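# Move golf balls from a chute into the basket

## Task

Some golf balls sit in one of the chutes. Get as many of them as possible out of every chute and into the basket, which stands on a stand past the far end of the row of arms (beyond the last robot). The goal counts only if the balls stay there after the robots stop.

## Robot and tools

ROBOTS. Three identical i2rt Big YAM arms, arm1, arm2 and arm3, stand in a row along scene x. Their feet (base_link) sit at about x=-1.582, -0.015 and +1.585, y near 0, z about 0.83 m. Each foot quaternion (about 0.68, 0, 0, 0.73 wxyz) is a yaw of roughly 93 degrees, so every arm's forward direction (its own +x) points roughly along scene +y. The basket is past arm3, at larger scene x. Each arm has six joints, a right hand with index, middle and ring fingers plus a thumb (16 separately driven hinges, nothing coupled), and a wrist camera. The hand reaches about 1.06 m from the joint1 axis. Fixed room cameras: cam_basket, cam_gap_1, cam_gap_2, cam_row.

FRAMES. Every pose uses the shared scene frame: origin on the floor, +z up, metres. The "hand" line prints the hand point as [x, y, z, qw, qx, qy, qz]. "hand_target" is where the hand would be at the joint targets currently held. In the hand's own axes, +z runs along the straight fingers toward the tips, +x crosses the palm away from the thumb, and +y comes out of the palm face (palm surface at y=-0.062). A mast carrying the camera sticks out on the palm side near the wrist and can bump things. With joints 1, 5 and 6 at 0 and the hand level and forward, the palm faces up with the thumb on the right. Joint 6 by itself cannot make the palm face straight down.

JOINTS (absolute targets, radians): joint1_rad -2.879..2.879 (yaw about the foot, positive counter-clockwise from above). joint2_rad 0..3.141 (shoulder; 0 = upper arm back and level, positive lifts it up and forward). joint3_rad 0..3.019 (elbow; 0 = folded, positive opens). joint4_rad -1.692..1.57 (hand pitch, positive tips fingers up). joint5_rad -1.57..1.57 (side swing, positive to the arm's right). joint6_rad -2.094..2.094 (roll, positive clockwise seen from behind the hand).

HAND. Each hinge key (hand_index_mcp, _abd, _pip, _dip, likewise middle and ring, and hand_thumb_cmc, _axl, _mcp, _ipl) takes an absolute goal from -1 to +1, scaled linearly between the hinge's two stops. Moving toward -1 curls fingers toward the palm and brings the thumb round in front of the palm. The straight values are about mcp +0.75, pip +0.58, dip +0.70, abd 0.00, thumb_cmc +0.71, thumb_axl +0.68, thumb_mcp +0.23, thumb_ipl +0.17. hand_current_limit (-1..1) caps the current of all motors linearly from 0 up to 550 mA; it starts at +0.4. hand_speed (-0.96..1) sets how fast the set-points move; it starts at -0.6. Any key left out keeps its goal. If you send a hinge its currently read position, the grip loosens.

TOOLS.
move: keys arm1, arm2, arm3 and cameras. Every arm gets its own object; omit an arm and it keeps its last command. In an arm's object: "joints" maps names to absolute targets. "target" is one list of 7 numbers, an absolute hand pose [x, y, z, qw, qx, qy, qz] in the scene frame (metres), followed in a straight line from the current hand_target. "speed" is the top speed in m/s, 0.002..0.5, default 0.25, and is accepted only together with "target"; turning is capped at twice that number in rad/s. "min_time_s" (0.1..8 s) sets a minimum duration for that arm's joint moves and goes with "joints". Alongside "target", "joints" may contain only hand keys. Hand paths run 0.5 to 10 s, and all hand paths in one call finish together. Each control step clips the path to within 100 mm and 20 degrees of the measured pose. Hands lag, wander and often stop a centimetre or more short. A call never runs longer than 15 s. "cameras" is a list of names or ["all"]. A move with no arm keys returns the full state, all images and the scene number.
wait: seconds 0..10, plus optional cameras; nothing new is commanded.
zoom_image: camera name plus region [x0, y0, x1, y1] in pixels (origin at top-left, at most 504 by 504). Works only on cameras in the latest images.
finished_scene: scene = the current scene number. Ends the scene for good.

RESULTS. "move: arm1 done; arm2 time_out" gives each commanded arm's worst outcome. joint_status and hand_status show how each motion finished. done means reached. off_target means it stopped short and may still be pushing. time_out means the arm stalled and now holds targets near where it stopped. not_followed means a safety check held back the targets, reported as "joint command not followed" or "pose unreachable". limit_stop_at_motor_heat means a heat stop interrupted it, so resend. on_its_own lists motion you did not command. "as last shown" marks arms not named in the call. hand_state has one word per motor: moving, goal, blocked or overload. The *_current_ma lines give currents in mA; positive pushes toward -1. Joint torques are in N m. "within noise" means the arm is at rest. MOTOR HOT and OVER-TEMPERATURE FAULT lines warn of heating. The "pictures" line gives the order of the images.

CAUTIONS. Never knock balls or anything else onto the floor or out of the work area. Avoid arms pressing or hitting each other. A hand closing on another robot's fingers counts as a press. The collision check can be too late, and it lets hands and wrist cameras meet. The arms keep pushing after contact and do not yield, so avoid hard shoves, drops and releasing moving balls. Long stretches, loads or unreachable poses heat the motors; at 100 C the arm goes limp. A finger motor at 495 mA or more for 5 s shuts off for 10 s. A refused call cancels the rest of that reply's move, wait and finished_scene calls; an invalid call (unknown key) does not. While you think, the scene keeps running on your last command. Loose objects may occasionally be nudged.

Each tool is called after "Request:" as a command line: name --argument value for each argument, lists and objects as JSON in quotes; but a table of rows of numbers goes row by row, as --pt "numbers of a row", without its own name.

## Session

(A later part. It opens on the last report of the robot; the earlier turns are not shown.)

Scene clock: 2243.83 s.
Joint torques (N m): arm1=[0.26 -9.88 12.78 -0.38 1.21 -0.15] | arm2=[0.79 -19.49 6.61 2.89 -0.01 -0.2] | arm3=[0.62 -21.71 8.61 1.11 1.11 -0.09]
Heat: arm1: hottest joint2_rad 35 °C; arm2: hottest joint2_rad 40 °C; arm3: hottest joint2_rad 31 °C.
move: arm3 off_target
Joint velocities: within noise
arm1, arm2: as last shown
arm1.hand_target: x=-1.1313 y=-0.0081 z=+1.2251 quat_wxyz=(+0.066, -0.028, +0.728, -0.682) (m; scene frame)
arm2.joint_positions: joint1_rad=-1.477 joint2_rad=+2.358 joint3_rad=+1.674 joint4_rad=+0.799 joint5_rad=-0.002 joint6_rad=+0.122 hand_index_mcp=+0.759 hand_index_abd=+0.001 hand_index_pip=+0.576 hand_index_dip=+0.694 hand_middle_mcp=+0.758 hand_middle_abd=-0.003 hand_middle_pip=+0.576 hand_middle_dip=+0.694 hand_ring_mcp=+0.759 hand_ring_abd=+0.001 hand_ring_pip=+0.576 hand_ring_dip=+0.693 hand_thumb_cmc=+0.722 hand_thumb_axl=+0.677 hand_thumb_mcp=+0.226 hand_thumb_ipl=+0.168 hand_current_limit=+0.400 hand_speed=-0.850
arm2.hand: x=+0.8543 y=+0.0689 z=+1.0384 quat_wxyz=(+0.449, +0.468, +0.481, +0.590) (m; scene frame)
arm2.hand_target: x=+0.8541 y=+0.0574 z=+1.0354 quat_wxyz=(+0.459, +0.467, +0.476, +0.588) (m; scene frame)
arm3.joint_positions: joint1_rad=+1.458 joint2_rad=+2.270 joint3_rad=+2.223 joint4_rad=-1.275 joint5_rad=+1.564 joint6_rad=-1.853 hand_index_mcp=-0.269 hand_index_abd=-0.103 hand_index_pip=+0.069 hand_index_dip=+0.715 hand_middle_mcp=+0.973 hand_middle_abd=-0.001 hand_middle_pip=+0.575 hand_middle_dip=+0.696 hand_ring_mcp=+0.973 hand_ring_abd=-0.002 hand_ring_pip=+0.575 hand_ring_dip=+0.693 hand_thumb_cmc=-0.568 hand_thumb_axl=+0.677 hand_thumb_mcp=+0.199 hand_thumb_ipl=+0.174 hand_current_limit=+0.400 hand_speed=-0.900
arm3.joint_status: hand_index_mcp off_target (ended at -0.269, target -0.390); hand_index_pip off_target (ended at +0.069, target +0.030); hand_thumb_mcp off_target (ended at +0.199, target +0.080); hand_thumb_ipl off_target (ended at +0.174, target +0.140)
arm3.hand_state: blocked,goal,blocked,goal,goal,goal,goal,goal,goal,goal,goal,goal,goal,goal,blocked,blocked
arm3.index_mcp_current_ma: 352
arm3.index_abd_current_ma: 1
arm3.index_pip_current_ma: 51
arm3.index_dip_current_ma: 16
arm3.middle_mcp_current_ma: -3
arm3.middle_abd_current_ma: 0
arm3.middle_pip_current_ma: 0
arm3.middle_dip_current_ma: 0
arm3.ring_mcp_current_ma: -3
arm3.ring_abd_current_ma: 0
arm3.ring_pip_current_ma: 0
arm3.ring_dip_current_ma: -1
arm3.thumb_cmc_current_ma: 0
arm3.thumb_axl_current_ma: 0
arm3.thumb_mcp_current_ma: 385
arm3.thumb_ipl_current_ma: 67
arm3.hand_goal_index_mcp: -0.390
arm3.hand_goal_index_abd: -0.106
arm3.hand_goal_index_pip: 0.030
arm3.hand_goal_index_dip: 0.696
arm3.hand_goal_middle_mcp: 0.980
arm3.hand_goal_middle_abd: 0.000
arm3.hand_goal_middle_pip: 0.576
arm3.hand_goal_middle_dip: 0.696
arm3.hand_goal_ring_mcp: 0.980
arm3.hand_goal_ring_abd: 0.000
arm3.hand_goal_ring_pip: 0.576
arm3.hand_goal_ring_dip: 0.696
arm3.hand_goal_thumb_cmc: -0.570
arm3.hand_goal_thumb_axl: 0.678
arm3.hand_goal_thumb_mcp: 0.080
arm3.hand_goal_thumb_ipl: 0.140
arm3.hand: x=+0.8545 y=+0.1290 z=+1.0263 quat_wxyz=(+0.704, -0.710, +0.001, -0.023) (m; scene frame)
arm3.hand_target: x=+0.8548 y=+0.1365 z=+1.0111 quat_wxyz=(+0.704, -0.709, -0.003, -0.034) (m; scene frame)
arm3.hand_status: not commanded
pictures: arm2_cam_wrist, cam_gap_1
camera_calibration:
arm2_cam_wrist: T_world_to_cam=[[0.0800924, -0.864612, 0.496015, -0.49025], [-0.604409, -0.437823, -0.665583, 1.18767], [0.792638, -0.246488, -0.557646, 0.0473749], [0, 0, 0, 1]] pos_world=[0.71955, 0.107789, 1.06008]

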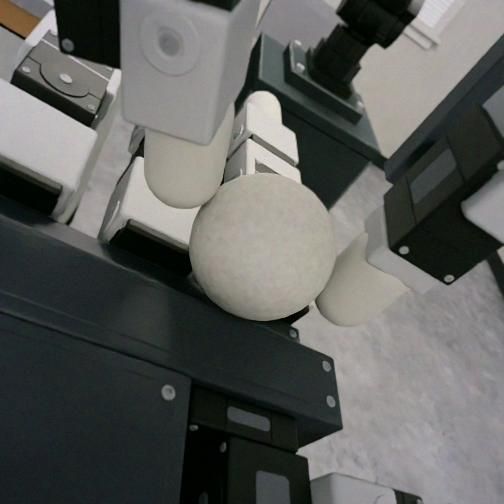

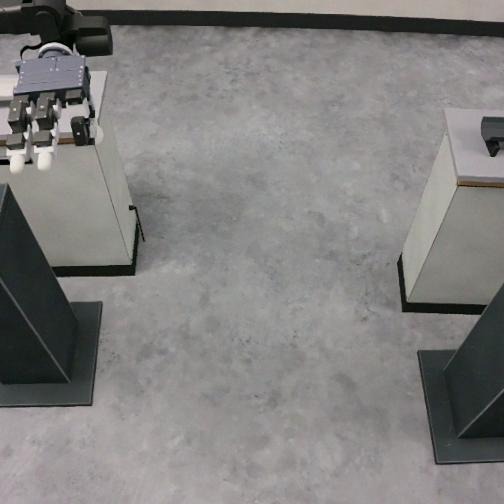

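Request:
move --arm3 '{"joints": {"joint3_rad": 2.4, "joint4_rad": -1.40}, "min_time_s": 3}'

Request:
move --arm3 '{"joints": {"joint2_rad": 1.9, "joint3_rad": 2.25, "joint4_rad": -1.65}, "min_time_s": 4}' --cameras '["cam_gap_2", "arm2_cam_wrist"]'

Request:
move --arm2 '{"joints": {"joint1_rad": -1.45, "joint2_rad": 1.7, "joint3_rad": 1.75, "joint4_rad": 0.2, "joint5_rad": 0, "joint6_rad": 0.12, "hand_speed": -0.6, "hand_index_mcp": -0.342, "hand_index_pip": -0.882, "hand_index_dip": 0.406, "hand_ring_mcp": -0.342, "hand_ring_pip": -0.882, "hand_ring_dip": 0.406, "hand_middle_mcp": 0.411, "hand_middle_pip": -0.08, "hand_middle_dip": 0.696}, "min_time_s": 5}' --arm3 '{"joints": {"joint1_rad": 0.0, "joint2_rad": 1.9, "joint3_rad": 2.28, "joint4_rad": -1.68, "joint5_rad": 1.565, "joint6_rad": -1.85}, "min_time_s": 5}'

Request:
move --arm2 '{"joints": {"joint1_rad": 1.627, "joint2_rad": 1.85, "joint3_rad": 1.95, "joint4_rad": -1.16, "joint5_rad": 1.393, "joint6_rad": 1.19}, "min_time_s": 7}' --arm3 '{"joints": {"joint1_rad": -1.56}, "min_time_s": 5}'

Request:
move --arm2 '{"joints": {"joint2_rad": 2.435, "joint3_rad": 1.99, "joint4_rad": -0.60, "joint5_rad": 1.393, "joint6_rad": 1.19}, "min_time_s": 5}' --arm3 '{"joints": {"joint2_rad": 2.5, "joint3_rad": 2.72, "joint4_rad": -1.5}, "min_time_s": 4}' --cameras '["cam_gap_1", "cam_basket"]'

Scene clock: 2253.50 s.
Joint torques (N m): arm1=[0.26 -9.99 12.78 -0.36 1.21 -0.15] | arm2=[0.67 -19.55 6.61 2.78 -0.02 -0.22] | arm3=[0.62 -21.66 13.04 0.43 1.13 -0.09]
Heat: arm1: hottest joint2_rad 34 °C; arm2: hottest joint2_rad 40 °C; arm3: hottest joint2_rad 31 °C.
move: arm3 done
Joint velocities: within noise
arm1, arm2: as last shown
arm2.joint_positions: joint1_rad=-1.477 joint2_rad=+2.359 joint3_rad=+1.674 joint4_rad=+0.800 joint5_rad=-0.002 joint6_rad=+0.122 hand_index_mcp=+0.759 hand_index_abd=+0.001 hand_index_pip=+0.576 hand_index_dip=+0.694 hand_middle_mcp=+0.758 hand_middle_abd=-0.003 hand_middle_pip=+0.576 hand_middle_dip=+0.694 hand_ring_mcp=+0.759 hand_ring_abd=+0.001 hand_ring_pip=+0.576 hand_ring_dip=+0.693 hand_thumb_cmc=+0.722 hand_thumb_axl=+0.677 hand_thumb_mcp=+0.226 hand_thumb_ipl=+0.168 hand_current_limit=+0.400 hand_speed=-0.850
arm2.index_mcp_current_ma: 44
arm2.middle_mcp_current_ma: 38
arm2.hand: x=+0.8543 y=+0.0689 z=+1.0377 quat_wxyz=(+0.450, +0.468, +0.480, +0.590) (m; scene frame)
arm2.hand_target: x=+0.8541 y=+0.0574 z=+1.0355 quat_wxyz=(+0.459, +0.467, +0.476, +0.588) (m; scene frame)
arm3.joint_positions: joint1_rad=+1.458 joint2_rad=+2.270 joint3_rad=+2.345 joint4_rad=-1.392 joint5_rad=+1.563 joint6_rad=-1.853 hand_index_mcp=-0.269 hand_index_abd=-0.103 hand_index_pip=+0.078 hand_index_dip=+0.722 hand_middle_mcp=+0.973 hand_middle_abd=-0.001 hand_middle_pip=+0.575 hand_middle_dip=+0.696 hand_ring_mcp=+0.973 hand_ring_abd=-0.002 hand_ring_pip=+0.575 hand_ring_dip=+0.693 hand_thumb_cmc=-0.567 hand_thumb_axl=+0.677 hand_thumb_mcp=+0.190 hand_thumb_ipl=+0.174 hand_current_limit=+0.400 hand_speed=-0.900
arm3.joint_status: all done
arm3.hand_state: blocked,goal,blocked,blocked,goal,goal,goal,goal,goal,goal,goal,goal,goal,goal,blocked,blocked
arm3.index_mcp_current_ma: 352
arm3.index_abd_current_ma: 1
arm3.index_pip_current_ma: 72
arm3.index_dip_current_ma: 27
arm3.middle_mcp_current_ma: -3
arm3.middle_abd_current_ma: 0
arm3.middle_pip_current_ma: 0
arm3.middle_dip_current_ma: 0
arm3.ring_mcp_current_ma: -3
arm3.ring_abd_current_ma: 0
arm3.ring_pip_current_ma: 0
arm3.ring_dip_current_ma: -1
arm3.thumb_cmc_current_ma: 1
arm3.thumb_axl_current_ma: 0
arm3.thumb_mcp_current_ma: 385
arm3.thumb_ipl_current_ma: 67
arm3.hand_goal_index_mcp: -0.390
arm3.hand_goal_index_abd: -0.106
arm3.hand_goal_index_pip: 0.030
arm3.hand_goal_index_dip: 0.696
arm3.hand_goal_middle_mcp: 0.980
arm3.hand_goal_middle_abd: 0.000
arm3.hand_goal_middle_pip: 0.576
arm3.hand_goal_middle_dip: 0.696
arm3.hand_goal_ring_mcp: 0.980
arm3.hand_goal_ring_abd: 0.000
arm3.hand_goal_ring_pip: 0.576
arm3.hand_goal_ring_dip: 0.696
arm3.hand_goal_thumb_cmc: -0.570
arm3.hand_goal_thumb_axl: 0.678
arm3.hand_goal_thumb_mcp: 0.080
arm3.hand_goal_thumb_ipl: 0.140
arm3.hand: x=+0.8543 y=+0.1290 z=+1.0732 quat_wxyz=(+0.704, -0.710, +0.003, -0.021) (m; scene frame)
arm3.hand_target: x=+0.8492 y=+0.1368 z=+1.0813 quat_wxyz=(+0.705, -0.709, +0.013, -0.018) (m; scene frame)
arm3.hand_status: not commanded
pictures: none

Scene clock: 2257.97 s.
Joint torques (N m): arm1=[0.21 -9.93 12.77 -0.35 1.22 -0.15] | arm2=[0.85 -19.25 6.56 2.7 -0.03 -0.2] | arm3=[0.56 -20.37 8.39 0.42 1.12 -0.09]
Heat: arm1: hottest joint2_rad 34 °C; arm2: hottest joint2_rad 40 °C; arm3: hottest joint2_rad 31 °C.
move: arm3 done
Joint velocities: within noise
arm1, arm2: as last shown
arm3.joint_positions: joint1_rad=+1.458 joint2_rad=+1.920 joint3_rad=+2.251 joint4_rad=-1.642 joint5_rad=+1.563 joint6_rad=-1.853 hand_index_mcp=-0.269 hand_index_abd=-0.103 hand_index_pip=+0.078 hand_index_dip=+0.722 hand_middle_mcp=+0.973 hand_middle_abd=-0.001 hand_middle_pip=+0.575 hand_middle_dip=+0.696 hand_ring_mcp=+0.973 hand_ring_abd=-0.002 hand_ring_pip=+0.575 hand_ring_dip=+0.693 hand_thumb_cmc=-0.568 hand_thumb_axl=+0.677 hand_thumb_mcp=+0.189 hand_thumb_ipl=+0.174 hand_current_limit=+0.400 hand_speed=-0.900
arm3.joint_status: all done
arm3.hand_state: blocked,goal,blocked,blocked,goal,goal,goal,goal,goal,goal,goal,goal,goal,goal,blocked,blocked
arm3.index_mcp_current_ma: 352
arm3.index_abd_current_ma: 1
arm3.index_pip_current_ma: 73
arm3.index_dip_current_ma: 27
arm3.middle_mcp_current_ma: -3
arm3.middle_abd_current_ma: 0
arm3.middle_pip_current_ma: 0
arm3.middle_dip_current_ma: 0
arm3.ring_mcp_current_ma: -3
arm3.ring_abd_current_ma: 0
arm3.ring_pip_current_ma: 0
arm3.ring_dip_current_ma: -1
arm3.thumb_cmc_current_ma: 1
arm3.thumb_axl_current_ma: 0
arm3.thumb_mcp_current_ma: 385
arm3.thumb_ipl_current_ma: 67
arm3.hand_goal_index_mcp: -0.390
arm3.hand_goal_index_abd: -0.106
arm3.hand_goal_index_pip: 0.030
arm3.hand_goal_index_dip: 0.696
arm3.hand_goal_middle_mcp: 0.980
arm3.hand_goal_middle_abd: 0.000
arm3.hand_goal_middle_pip: 0.576
arm3.hand_goal_middle_dip: 0.696
arm3.hand_goal_ring_mcp: 0.980
arm3.hand_goal_ring_abd: 0.000
arm3.hand_goal_ring_pip: 0.576
arm3.hand_goal_ring_dip: 0.696
arm3.hand_goal_thumb_cmc: -0.570
arm3.hand_goal_thumb_axl: 0.678
arm3.hand_goal_thumb_mcp: 0.080
arm3.hand_goal_thumb_ipl: 0.140
arm3.hand: x=+0.9753 y=+0.1247 z=+1.2547 quat_wxyz=(+0.704, -0.710, +0.004, -0.020) (m; scene frame)
arm3.hand_target: x=+0.9854 y=+0.1305 z=+1.2661 quat_wxyz=(+0.705, -0.709, +0.010, -0.022) (m; scene frame)
arm3.hand_status: not commanded
pictures: arm2_cam_wrist, cam_gap_2
camera_calibration:
arm2_cam_wrist: T_world_to_cam=[[0.0797996, -0.864688, 0.49593, -0.489679], [-0.604547, -0.437556, -0.665633, 1.18728], [0.792562, -0.246696, -0.557662, 0.0470536], [0, 0, 0, 1]] pos_world=[0.71955, 0.10769, 1.05938]

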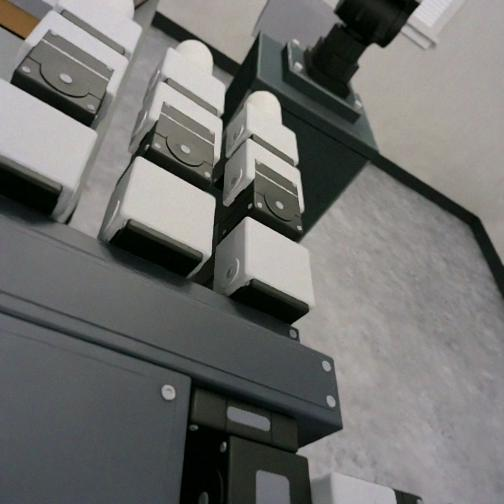

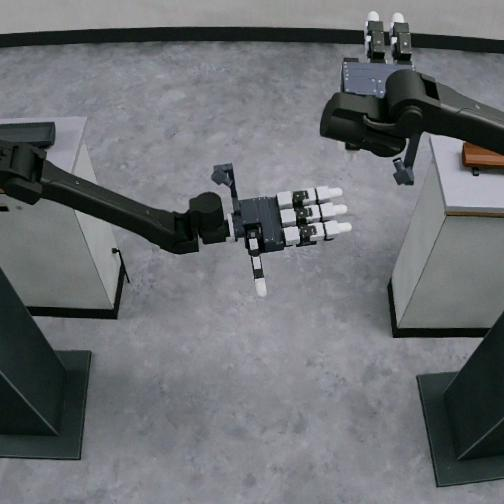

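Scene clock: 2263.63 s.
Joint torques (N m): arm1=[0.32 -9.99 12.77 -0.36 1.21 -0.16] | arm2=[3.43 -17.55 12.37 1.62 -0.03 -0.16] | arm3=[1.79 -20.31 10.7 0.39 1.13 0]
Heat: arm1: hottest joint2_rad 34 °C; arm2: hottest joint2_rad 40 °C; arm3: hottest joint2_rad 32 °C.
move: arm2 done; arm3 done
Joint velocities: within noise
arm1: as last shown
arm2.joint_positions: joint1_rad=-1.464 joint2_rad=+1.730 joint3_rad=+1.690 joint4_rad=+0.203 joint5_rad=-0.002 joint6_rad=+0.122 hand_index_mcp=-0.340 hand_index_abd=+0.001 hand_index_pip=-0.882 hand_index_dip=+0.408 hand_middle_mcp=+0.430 hand_middle_abd=-0.003 hand_middle_pip=-0.075 hand_middle_dip=+0.694 hand_ring_mcp=-0.340 hand_ring_abd=+0.001 hand_ring_pip=-0.882 hand_ring_dip=+0.409 hand_thumb_cmc=+0.722 hand_thumb_axl=+0.677 hand_thumb_mcp=+0.226 hand_thumb_ipl=+0.168 hand_current_limit=+0.400 hand_speed=-0.600
arm2.joint_status: all done
arm2.hand_state: goal,goal,goal,goal,goal,goal,goal,goal,goal,goal,goal,goal,goal,goal,goal,goal
arm2.index_mcp_current_ma: 9
arm2.index_abd_current_ma: 3
arm2.index_pip_current_ma: 1
arm2.index_dip_current_ma: 10
arm2.middle_mcp_current_ma: 90
arm2.middle_abd_current_ma: -11
arm2.middle_pip_current_ma: 20
arm2.middle_dip_current_ma: -9
arm2.ring_mcp_current_ma: 8
arm2.ring_abd_current_ma: 2
arm2.ring_pip_current_ma: 1
arm2.ring_dip_current_ma: 11
arm2.thumb_cmc_current_ma: 37
arm2.thumb_axl_current_ma: -4
arm2.thumb_mcp_current_ma: -1
arm2.thumb_ipl_current_ma: -2
arm2.hand_goal_index_mcp: -0.342
arm2.hand_goal_index_abd: 0.000
arm2.hand_goal_index_pip: -0.882
arm2.hand_goal_index_dip: 0.406
arm2.hand_goal_middle_mcp: 0.412
arm2.hand_goal_middle_abd: 0.000
arm2.hand_goal_middle_pip: -0.080
arm2.hand_goal_middle_dip: 0.696
arm2.hand_goal_ring_mcp: -0.342
arm2.hand_goal_ring_abd: 0.000
arm2.hand_goal_ring_pip: -0.882
arm2.hand_goal_ring_dip: 0.406
arm2.hand_goal_thumb_cmc: 0.714
arm2.hand_goal_thumb_axl: 0.678
arm2.hand_goal_thumb_mcp: 0.226
arm2.hand_goal_thumb_ipl: 0.168
arm2.hand: x=+0.7507 y=+0.0636 z=+1.4215 quat_wxyz=(+0.456, +0.452, +0.470, +0.606) (m; scene frame)
arm2.hand_target: x=+0.7282 y=+0.0701 z=+1.4795 quat_wxyz=(+0.469, +0.426, +0.449, +0.630) (m; scene frame)
arm2.hand_status: not commanded
arm3.joint_positions: joint1_rad=+0.000 joint2_rad=+1.920 joint3_rad=+2.251 joint4_rad=-1.673 joint5_rad=+1.563 joint6_rad=-1.853 hand_index_mcp=-0.269 hand_index_abd=-0.103 hand_index_pip=+0.079 hand_index_dip=+0.722 hand_middle_mcp=+0.973 hand_middle_abd=-0.001 hand_middle_pip=+0.575 hand_middle_dip=+0.696 hand_ring_mcp=+0.973 hand_ring_abd=-0.002 hand_ring_pip=+0.575 hand_ring_dip=+0.693 hand_thumb_cmc=-0.568 hand_thumb_axl=+0.677 hand_thumb_mcp=+0.189 hand_thumb_ipl=+0.174 hand_current_limit=+0.400 hand_speed=-0.900
arm3.joint_status: all done
arm3.hand_state: blocked,goal,blocked,blocked,goal,goal,goal,goal,goal,goal,goal,goal,goal,goal,blocked,blocked
arm3.index_mcp_current_ma: 352
arm3.index_abd_current_ma: 1
arm3.index_pip_current_ma: 75
arm3.index_dip_current_ma: 28
arm3.middle_mcp_current_ma: -3
arm3.middle_abd_current_ma: 0
arm3.middle_pip_current_ma: 0
arm3.middle_dip_current_ma: 0
arm3.ring_mcp_current_ma: -3
arm3.ring_abd_current_ma: 0
arm3.ring_pip_current_ma: 0
arm3.ring_dip_current_ma: -1
arm3.thumb_cmc_current_ma: 1
arm3.thumb_axl_current_ma: 0
arm3.thumb_mcp_current_ma: 385
arm3.thumb_ipl_current_ma: 67
arm3.hand_goal_index_mcp: -0.390
arm3.hand_goal_index_abd: -0.106
arm3.hand_goal_index_pip: 0.030
arm3.hand_goal_index_dip: 0.696
arm3.hand_goal_middle_mcp: 0.980
arm3.hand_goal_middle_abd: 0.000
arm3.hand_goal_middle_pip: 0.576
arm3.hand_goal_middle_dip: 0.696
arm3.hand_goal_ring_mcp: 0.980
arm3.hand_goal_ring_abd: 0.000
arm3.hand_goal_ring_pip: 0.576
arm3.hand_goal_ring_dip: 0.696
arm3.hand_goal_thumb_cmc: -0.570
arm3.hand_goal_thumb_axl: 0.678
arm3.hand_goal_thumb_mcp: 0.080
arm3.hand_goal_thumb_ipl: 0.140
arm3.hand: x=+1.7110 y=+0.5526 z=+1.2529 quat_wxyz=(+0.504, -0.534, +0.468, -0.491) (m; scene frame)
arm3.hand_target: x=+1.7120 y=+0.5461 z=+1.2764 quat_wxyz=(+0.515, -0.523, +0.479, -0.481) (m; scene frame)
arm3.hand_status: not commanded
pictures: none

Scene clock: 2271.33 s.
Joint torques (N m): arm1=[0.26 -9.99 12.79 -0.35 1.21 -0.16] | arm2=[1.14 -13.51 11.23 0.16 1.05 -0.04] | arm3=[1.38 -20.31 10.69 0.39 1.14 0.01]
Heat: arm1: hottest joint2_rad 34 °C; arm2: hottest joint2_rad 39 °C; arm3: hottest joint2_rad 32 °C.
move: arm2 done; arm3 done
Joint velocities: within noise
arm1: as last shown
arm2.joint_positions: joint1_rad=+1.633 joint2_rad=+1.833 joint3_rad=+1.891 joint4_rad=-1.154 joint5_rad=+1.390 joint6_rad=+1.182 hand_index_mcp=-0.340 hand_index_abd=+0.001 hand_index_pip=-0.882 hand_index_dip=+0.408 hand_middle_mcp=+0.430 hand_middle_abd=-0.002 hand_middle_pip=-0.075 hand_middle_dip=+0.694 hand_ring_mcp=-0.340 hand_ring_abd=+0.001 hand_ring_pip=-0.882 hand_ring_dip=+0.409 hand_thumb_cmc=+0.722 hand_thumb_axl=+0.677 hand_thumb_mcp=+0.226 hand_thumb_ipl=+0.168 hand_current_limit=+0.400 hand_speed=-0.600
arm2.joint_status: all done
arm2.hand_state: goal,goal,goal,goal,goal,goal,goal,goal,goal,goal,goal,goal,goal,goal,goal,goal
arm2.index_mcp_current_ma: 9
arm2.index_abd_current_ma: 3
arm2.index_pip_current_ma: 1
arm2.index_dip_current_ma: 10
arm2.middle_mcp_current_ma: 90
arm2.middle_abd_current_ma: -8
arm2.middle_pip_current_ma: 20
arm2.middle_dip_current_ma: -9
arm2.ring_mcp_current_ma: 8
arm2.ring_abd_current_ma: 2
arm2.ring_pip_current_ma: 1
arm2.ring_dip_current_ma: 11
arm2.thumb_cmc_current_ma: 37
arm2.thumb_axl_current_ma: -4
arm2.thumb_mcp_current_ma: -1
arm2.thumb_ipl_current_ma: -2
arm2.hand_goal_index_mcp: -0.342
arm2.hand_goal_index_abd: 0.000
arm2.hand_goal_index_pip: -0.882
arm2.hand_goal_index_dip: 0.406
arm2.hand_goal_middle_mcp: 0.412
arm2.hand_goal_middle_abd: 0.000
arm2.hand_goal_middle_pip: -0.080
arm2.hand_goal_middle_dip: 0.696
arm2.hand_goal_ring_mcp: -0.342
arm2.hand_goal_ring_abd: 0.000
arm2.hand_goal_ring_pip: -0.882
arm2.hand_goal_ring_dip: 0.406
arm2.hand_goal_thumb_cmc: 0.714
arm2.hand_goal_thumb_axl: 0.678
arm2.hand_goal_thumb_mcp: 0.226
arm2.hand_goal_thumb_ipl: 0.168
arm2.hand: x=-0.6116 y=+0.0961 z=+1.3305 quat_wxyz=(-0.099, -0.035, +0.761, +0.641) (m; scene frame)
arm2.hand_target: x=-0.6146 y=+0.0989 z=+1.3445 quat_wxyz=(-0.113, -0.017, +0.759, +0.641) (m; scene frame)
arm2.hand_status: not commanded
arm3.joint_positions: joint1_rad=-1.560 joint2_rad=+1.920 joint3_rad=+2.251 joint4_rad=-1.673 joint5_rad=+1.563 joint6_rad=-1.853 hand_index_mcp=-0.269 hand_index_abd=-0.103 hand_index_pip=+0.079 hand_index_dip=+0.722 hand_middle_mcp=+0.973 hand_middle_abd=-0.001 hand_middle_pip=+0.575 hand_middle_dip=+0.696 hand_ring_mcp=+0.973 hand_ring_abd=-0.002 hand_ring_pip=+0.575 hand_ring_dip=+0.693 hand_thumb_cmc=-0.568 hand_thumb_axl=+0.677 hand_thumb_mcp=+0.188 hand_thumb_ipl=+0.174 hand_current_limit=+0.400 hand_speed=-0.900
arm3.joint_status: all done
arm3.hand_state: blocked,goal,blocked,blocked,goal,goal,goal,goal,goal,goal,goal,goal,goal,goal,blocked,blocked
arm3.index_mcp_current_ma: 352
arm3.index_abd_current_ma: 1
arm3.index_pip_current_ma: 75
arm3.index_dip_current_ma: 28
arm3.middle_mcp_current_ma: -3
arm3.middle_abd_current_ma: 0
arm3.middle_pip_current_ma: 0
arm3.middle_dip_current_ma: 0
arm3.ring_mcp_current_ma: -3
arm3.ring_abd_current_ma: 0
arm3.ring_pip_current_ma: 0
arm3.ring_dip_current_ma: -1
arm3.thumb_cmc_current_ma: 1
arm3.thumb_axl_current_ma: 0
arm3.thumb_mcp_current_ma: 385
arm3.thumb_ipl_current_ma: 67
arm3.hand_goal_index_mcp: -0.390
arm3.hand_goal_index_abd: -0.106
arm3.hand_goal_index_pip: 0.030
arm3.hand_goal_index_dip: 0.696
arm3.hand_goal_middle_mcp: 0.980
arm3.hand_goal_middle_abd: 0.000
arm3.hand_goal_middle_pip: 0.576
arm3.hand_goal_middle_dip: 0.696
arm3.hand_goal_ring_mcp: 0.980
arm3.hand_goal_ring_abd: 0.000
arm3.hand_goal_ring_pip: 0.576
arm3.hand_goal_ring_dip: 0.696
arm3.hand_goal_thumb_cmc: -0.570
arm3.hand_goal_thumb_axl: 0.678
arm3.hand_goal_thumb_mcp: 0.080
arm3.hand_goal_thumb_ipl: 0.140
arm3.hand: x=+2.2100 y=-0.1900 z=+1.2525 quat_wxyz=(+0.012, -0.051, +0.708, -0.704) (m; scene frame)
arm3.hand_target: x=+2.2035 y=-0.1904 z=+1.2760 quat_wxyz=(+0.028, -0.035, +0.708, -0.705) (m; scene frame)
arm3.hand_status: not commanded
pictures: none

Scene clock: 2276.80 s.
Joint torques (N m): arm1=[0.21 -9.99 12.79 -0.38 1.21 -0.15] | arm2=[1.38 -19.19 10.03 0.96 1.01 -0.04] | arm3=[1.32 -23.88 12.82 1.18 1.13 0]
Heat: arm1: hottest joint2_rad 34 °C; arm2: hottest joint2_rad 39 °C; arm3: hottest joint2_rad 32 °C.
move: arm2 done; arm3 done
Joint velocities: within noise
arm1: as last shown
arm2.joint_positions: joint1_rad=+1.633 joint2_rad=+2.422 joint3_rad=+1.938 joint4_rad=-0.612 joint5_rad=+1.391 joint6_rad=+1.182 hand_index_mcp=-0.340 hand_index_abd=+0.001 hand_index_pip=-0.882 hand_index_dip=+0.408 hand_middle_mcp=+0.430 hand_middle_abd=-0.002 hand_middle_pip=-0.075 hand_middle_dip=+0.694 hand_ring_mcp=-0.340 hand_ring_abd=+0.001 hand_ring_pip=-0.882 hand_ring_dip=+0.409 hand_thumb_cmc=+0.722 hand_thumb_axl=+0.677 hand_thumb_mcp=+0.226 hand_thumb_ipl=+0.168 hand_current_limit=+0.400 hand_speed=-0.600
arm2.joint_status: all done
arm2.hand_state: goal,goal,goal,goal,goal,goal,goal,goal,goal,goal,goal,goal,goal,goal,goal,goal
arm2.index_mcp_current_ma: 9
arm2.index_abd_current_ma: 3
arm2.index_pip_current_ma: 1
arm2.index_dip_current_ma: 10
arm2.middle_mcp_current_ma: 90
arm2.middle_abd_current_ma: -8
arm2.middle_pip_current_ma: 20
arm2.middle_dip_current_ma: -9
arm2.ring_mcp_current_ma: 8
arm2.ring_abd_current_ma: 2
arm2.ring_pip_current_ma: 1
arm2.ring_dip_current_ma: 11
arm2.thumb_cmc_current_ma: 37
arm2.thumb_axl_current_ma: -4
arm2.thumb_mcp_current_ma: -1
arm2.thumb_ipl_current_ma: -2
arm2.hand_goal_index_mcp: -0.342
arm2.hand_goal_index_abd: 0.000
arm2.hand_goal_index_pip: -0.882
arm2.hand_goal_index_dip: 0.406
arm2.hand_goal_middle_mcp: 0.412
arm2.hand_goal_middle_abd: 0.000
arm2.hand_goal_middle_pip: -0.080
arm2.hand_goal_middle_dip: 0.696
arm2.hand_goal_ring_mcp: -0.342
arm2.hand_goal_ring_abd: 0.000
arm2.hand_goal_ring_pip: -0.882
arm2.hand_goal_ring_dip: 0.406
arm2.hand_goal_thumb_cmc: 0.714
arm2.hand_goal_thumb_axl: 0.678
arm2.hand_goal_thumb_mcp: 0.226
arm2.hand_goal_thumb_ipl: 0.168
arm2.hand: x=-0.7381 y=+0.0814 z=+0.9826 quat_wxyz=(-0.099, -0.034, +0.760, +0.641) (m; scene frame)
arm2.hand_target: x=-0.7462 y=+0.0844 z=+0.9931 quat_wxyz=(-0.119, -0.012, +0.759, +0.640) (m; scene frame)
arm2.hand_status: not commanded
arm3.joint_positions: joint1_rad=-1.560 joint2_rad=+2.483 joint3_rad=+2.667 joint4_rad=-1.512 joint5_rad=+1.563 joint6_rad=-1.853 hand_index_mcp=-0.269 hand_index_abd=-0.103 hand_index_pip=+0.079 hand_index_dip=+0.722 hand_middle_mcp=+0.973 hand_middle_abd=-0.001 hand_middle_pip=+0.575 hand_middle_dip=+0.696 hand_ring_mcp=+0.973 hand_ring_abd=-0.002 hand_ring_pip=+0.575 hand_ring_dip=+0.693 hand_thumb_cmc=-0.568 hand_thumb_axl=+0.677 hand_thumb_mcp=+0.188 hand_thumb_ipl=+0.174 hand_current_limit=+0.400 hand_speed=-0.900
arm3.joint_status: all done
arm3.hand_state: blocked,goal,blocked,blocked,goal,goal,goal,goal,goal,goal,goal,goal,goal,goal,blocked,blocked
arm3.index_mcp_current_ma: 352
arm3.index_abd_current_ma: 1
arm3.index_pip_current_ma: 75
arm3.index_dip_current_ma: 28
arm3.middle_mcp_current_ma: -3
arm3.middle_abd_current_ma: 0
arm3.middle_pip_current_ma: 0
arm3.middle_dip_current_ma: 0
arm3.ring_mcp_current_ma: -3
arm3.ring_abd_current_ma: 0
arm3.ring_pip_current_ma: 0
arm3.ring_dip_current_ma: -1
arm3.thumb_cmc_current_ma: 1
arm3.thumb_axl_current_ma: 0
arm3.thumb_mcp_current_ma: 385
arm3.thumb_ipl_current_ma: 67
arm3.hand_goal_index_mcp: -0.390
arm3.hand_goal_index_abd: -0.106
arm3.hand_goal_index_pip: 0.030
arm3.hand_goal_index_dip: 0.696
arm3.hand_goal_middle_mcp: 0.980
arm3.hand_goal_middle_abd: 0.000
arm3.hand_goal_middle_pip: 0.576
arm3.hand_goal_middle_dip: 0.696
arm3.hand_goal_ring_mcp: 0.980
arm3.hand_goal_ring_abd: 0.000
arm3.hand_goal_ring_pip: 0.576
arm3.hand_goal_ring_dip: 0.696
arm3.hand_goal_thumb_cmc: -0.570
arm3.hand_goal_thumb_axl: 0.678
arm3.hand_goal_thumb_mcp: 0.080
arm3.hand_goal_thumb_ipl: 0.140
arm3.hand: x=+2.3731 y=-0.1756 z=+1.0442 quat_wxyz=(+0.017, -0.046, +0.708, -0.704) (m; scene frame)
arm3.hand_target: x=+2.3811 y=-0.1748 z=+1.0543 quat_wxyz=(+0.035, -0.028, +0.709, -0.704) (m; scene frame)
arm3.hand_status: not commanded
pictures: cam_basket, cam_gap_1

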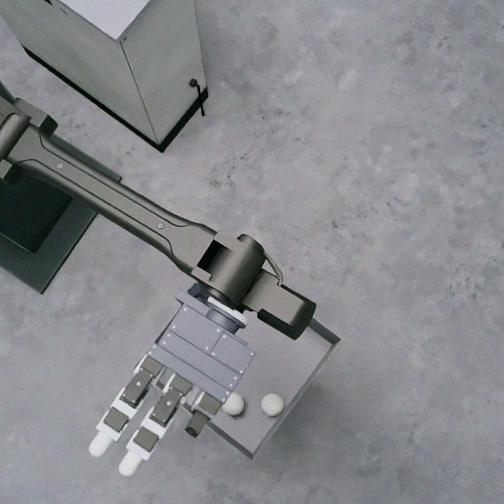

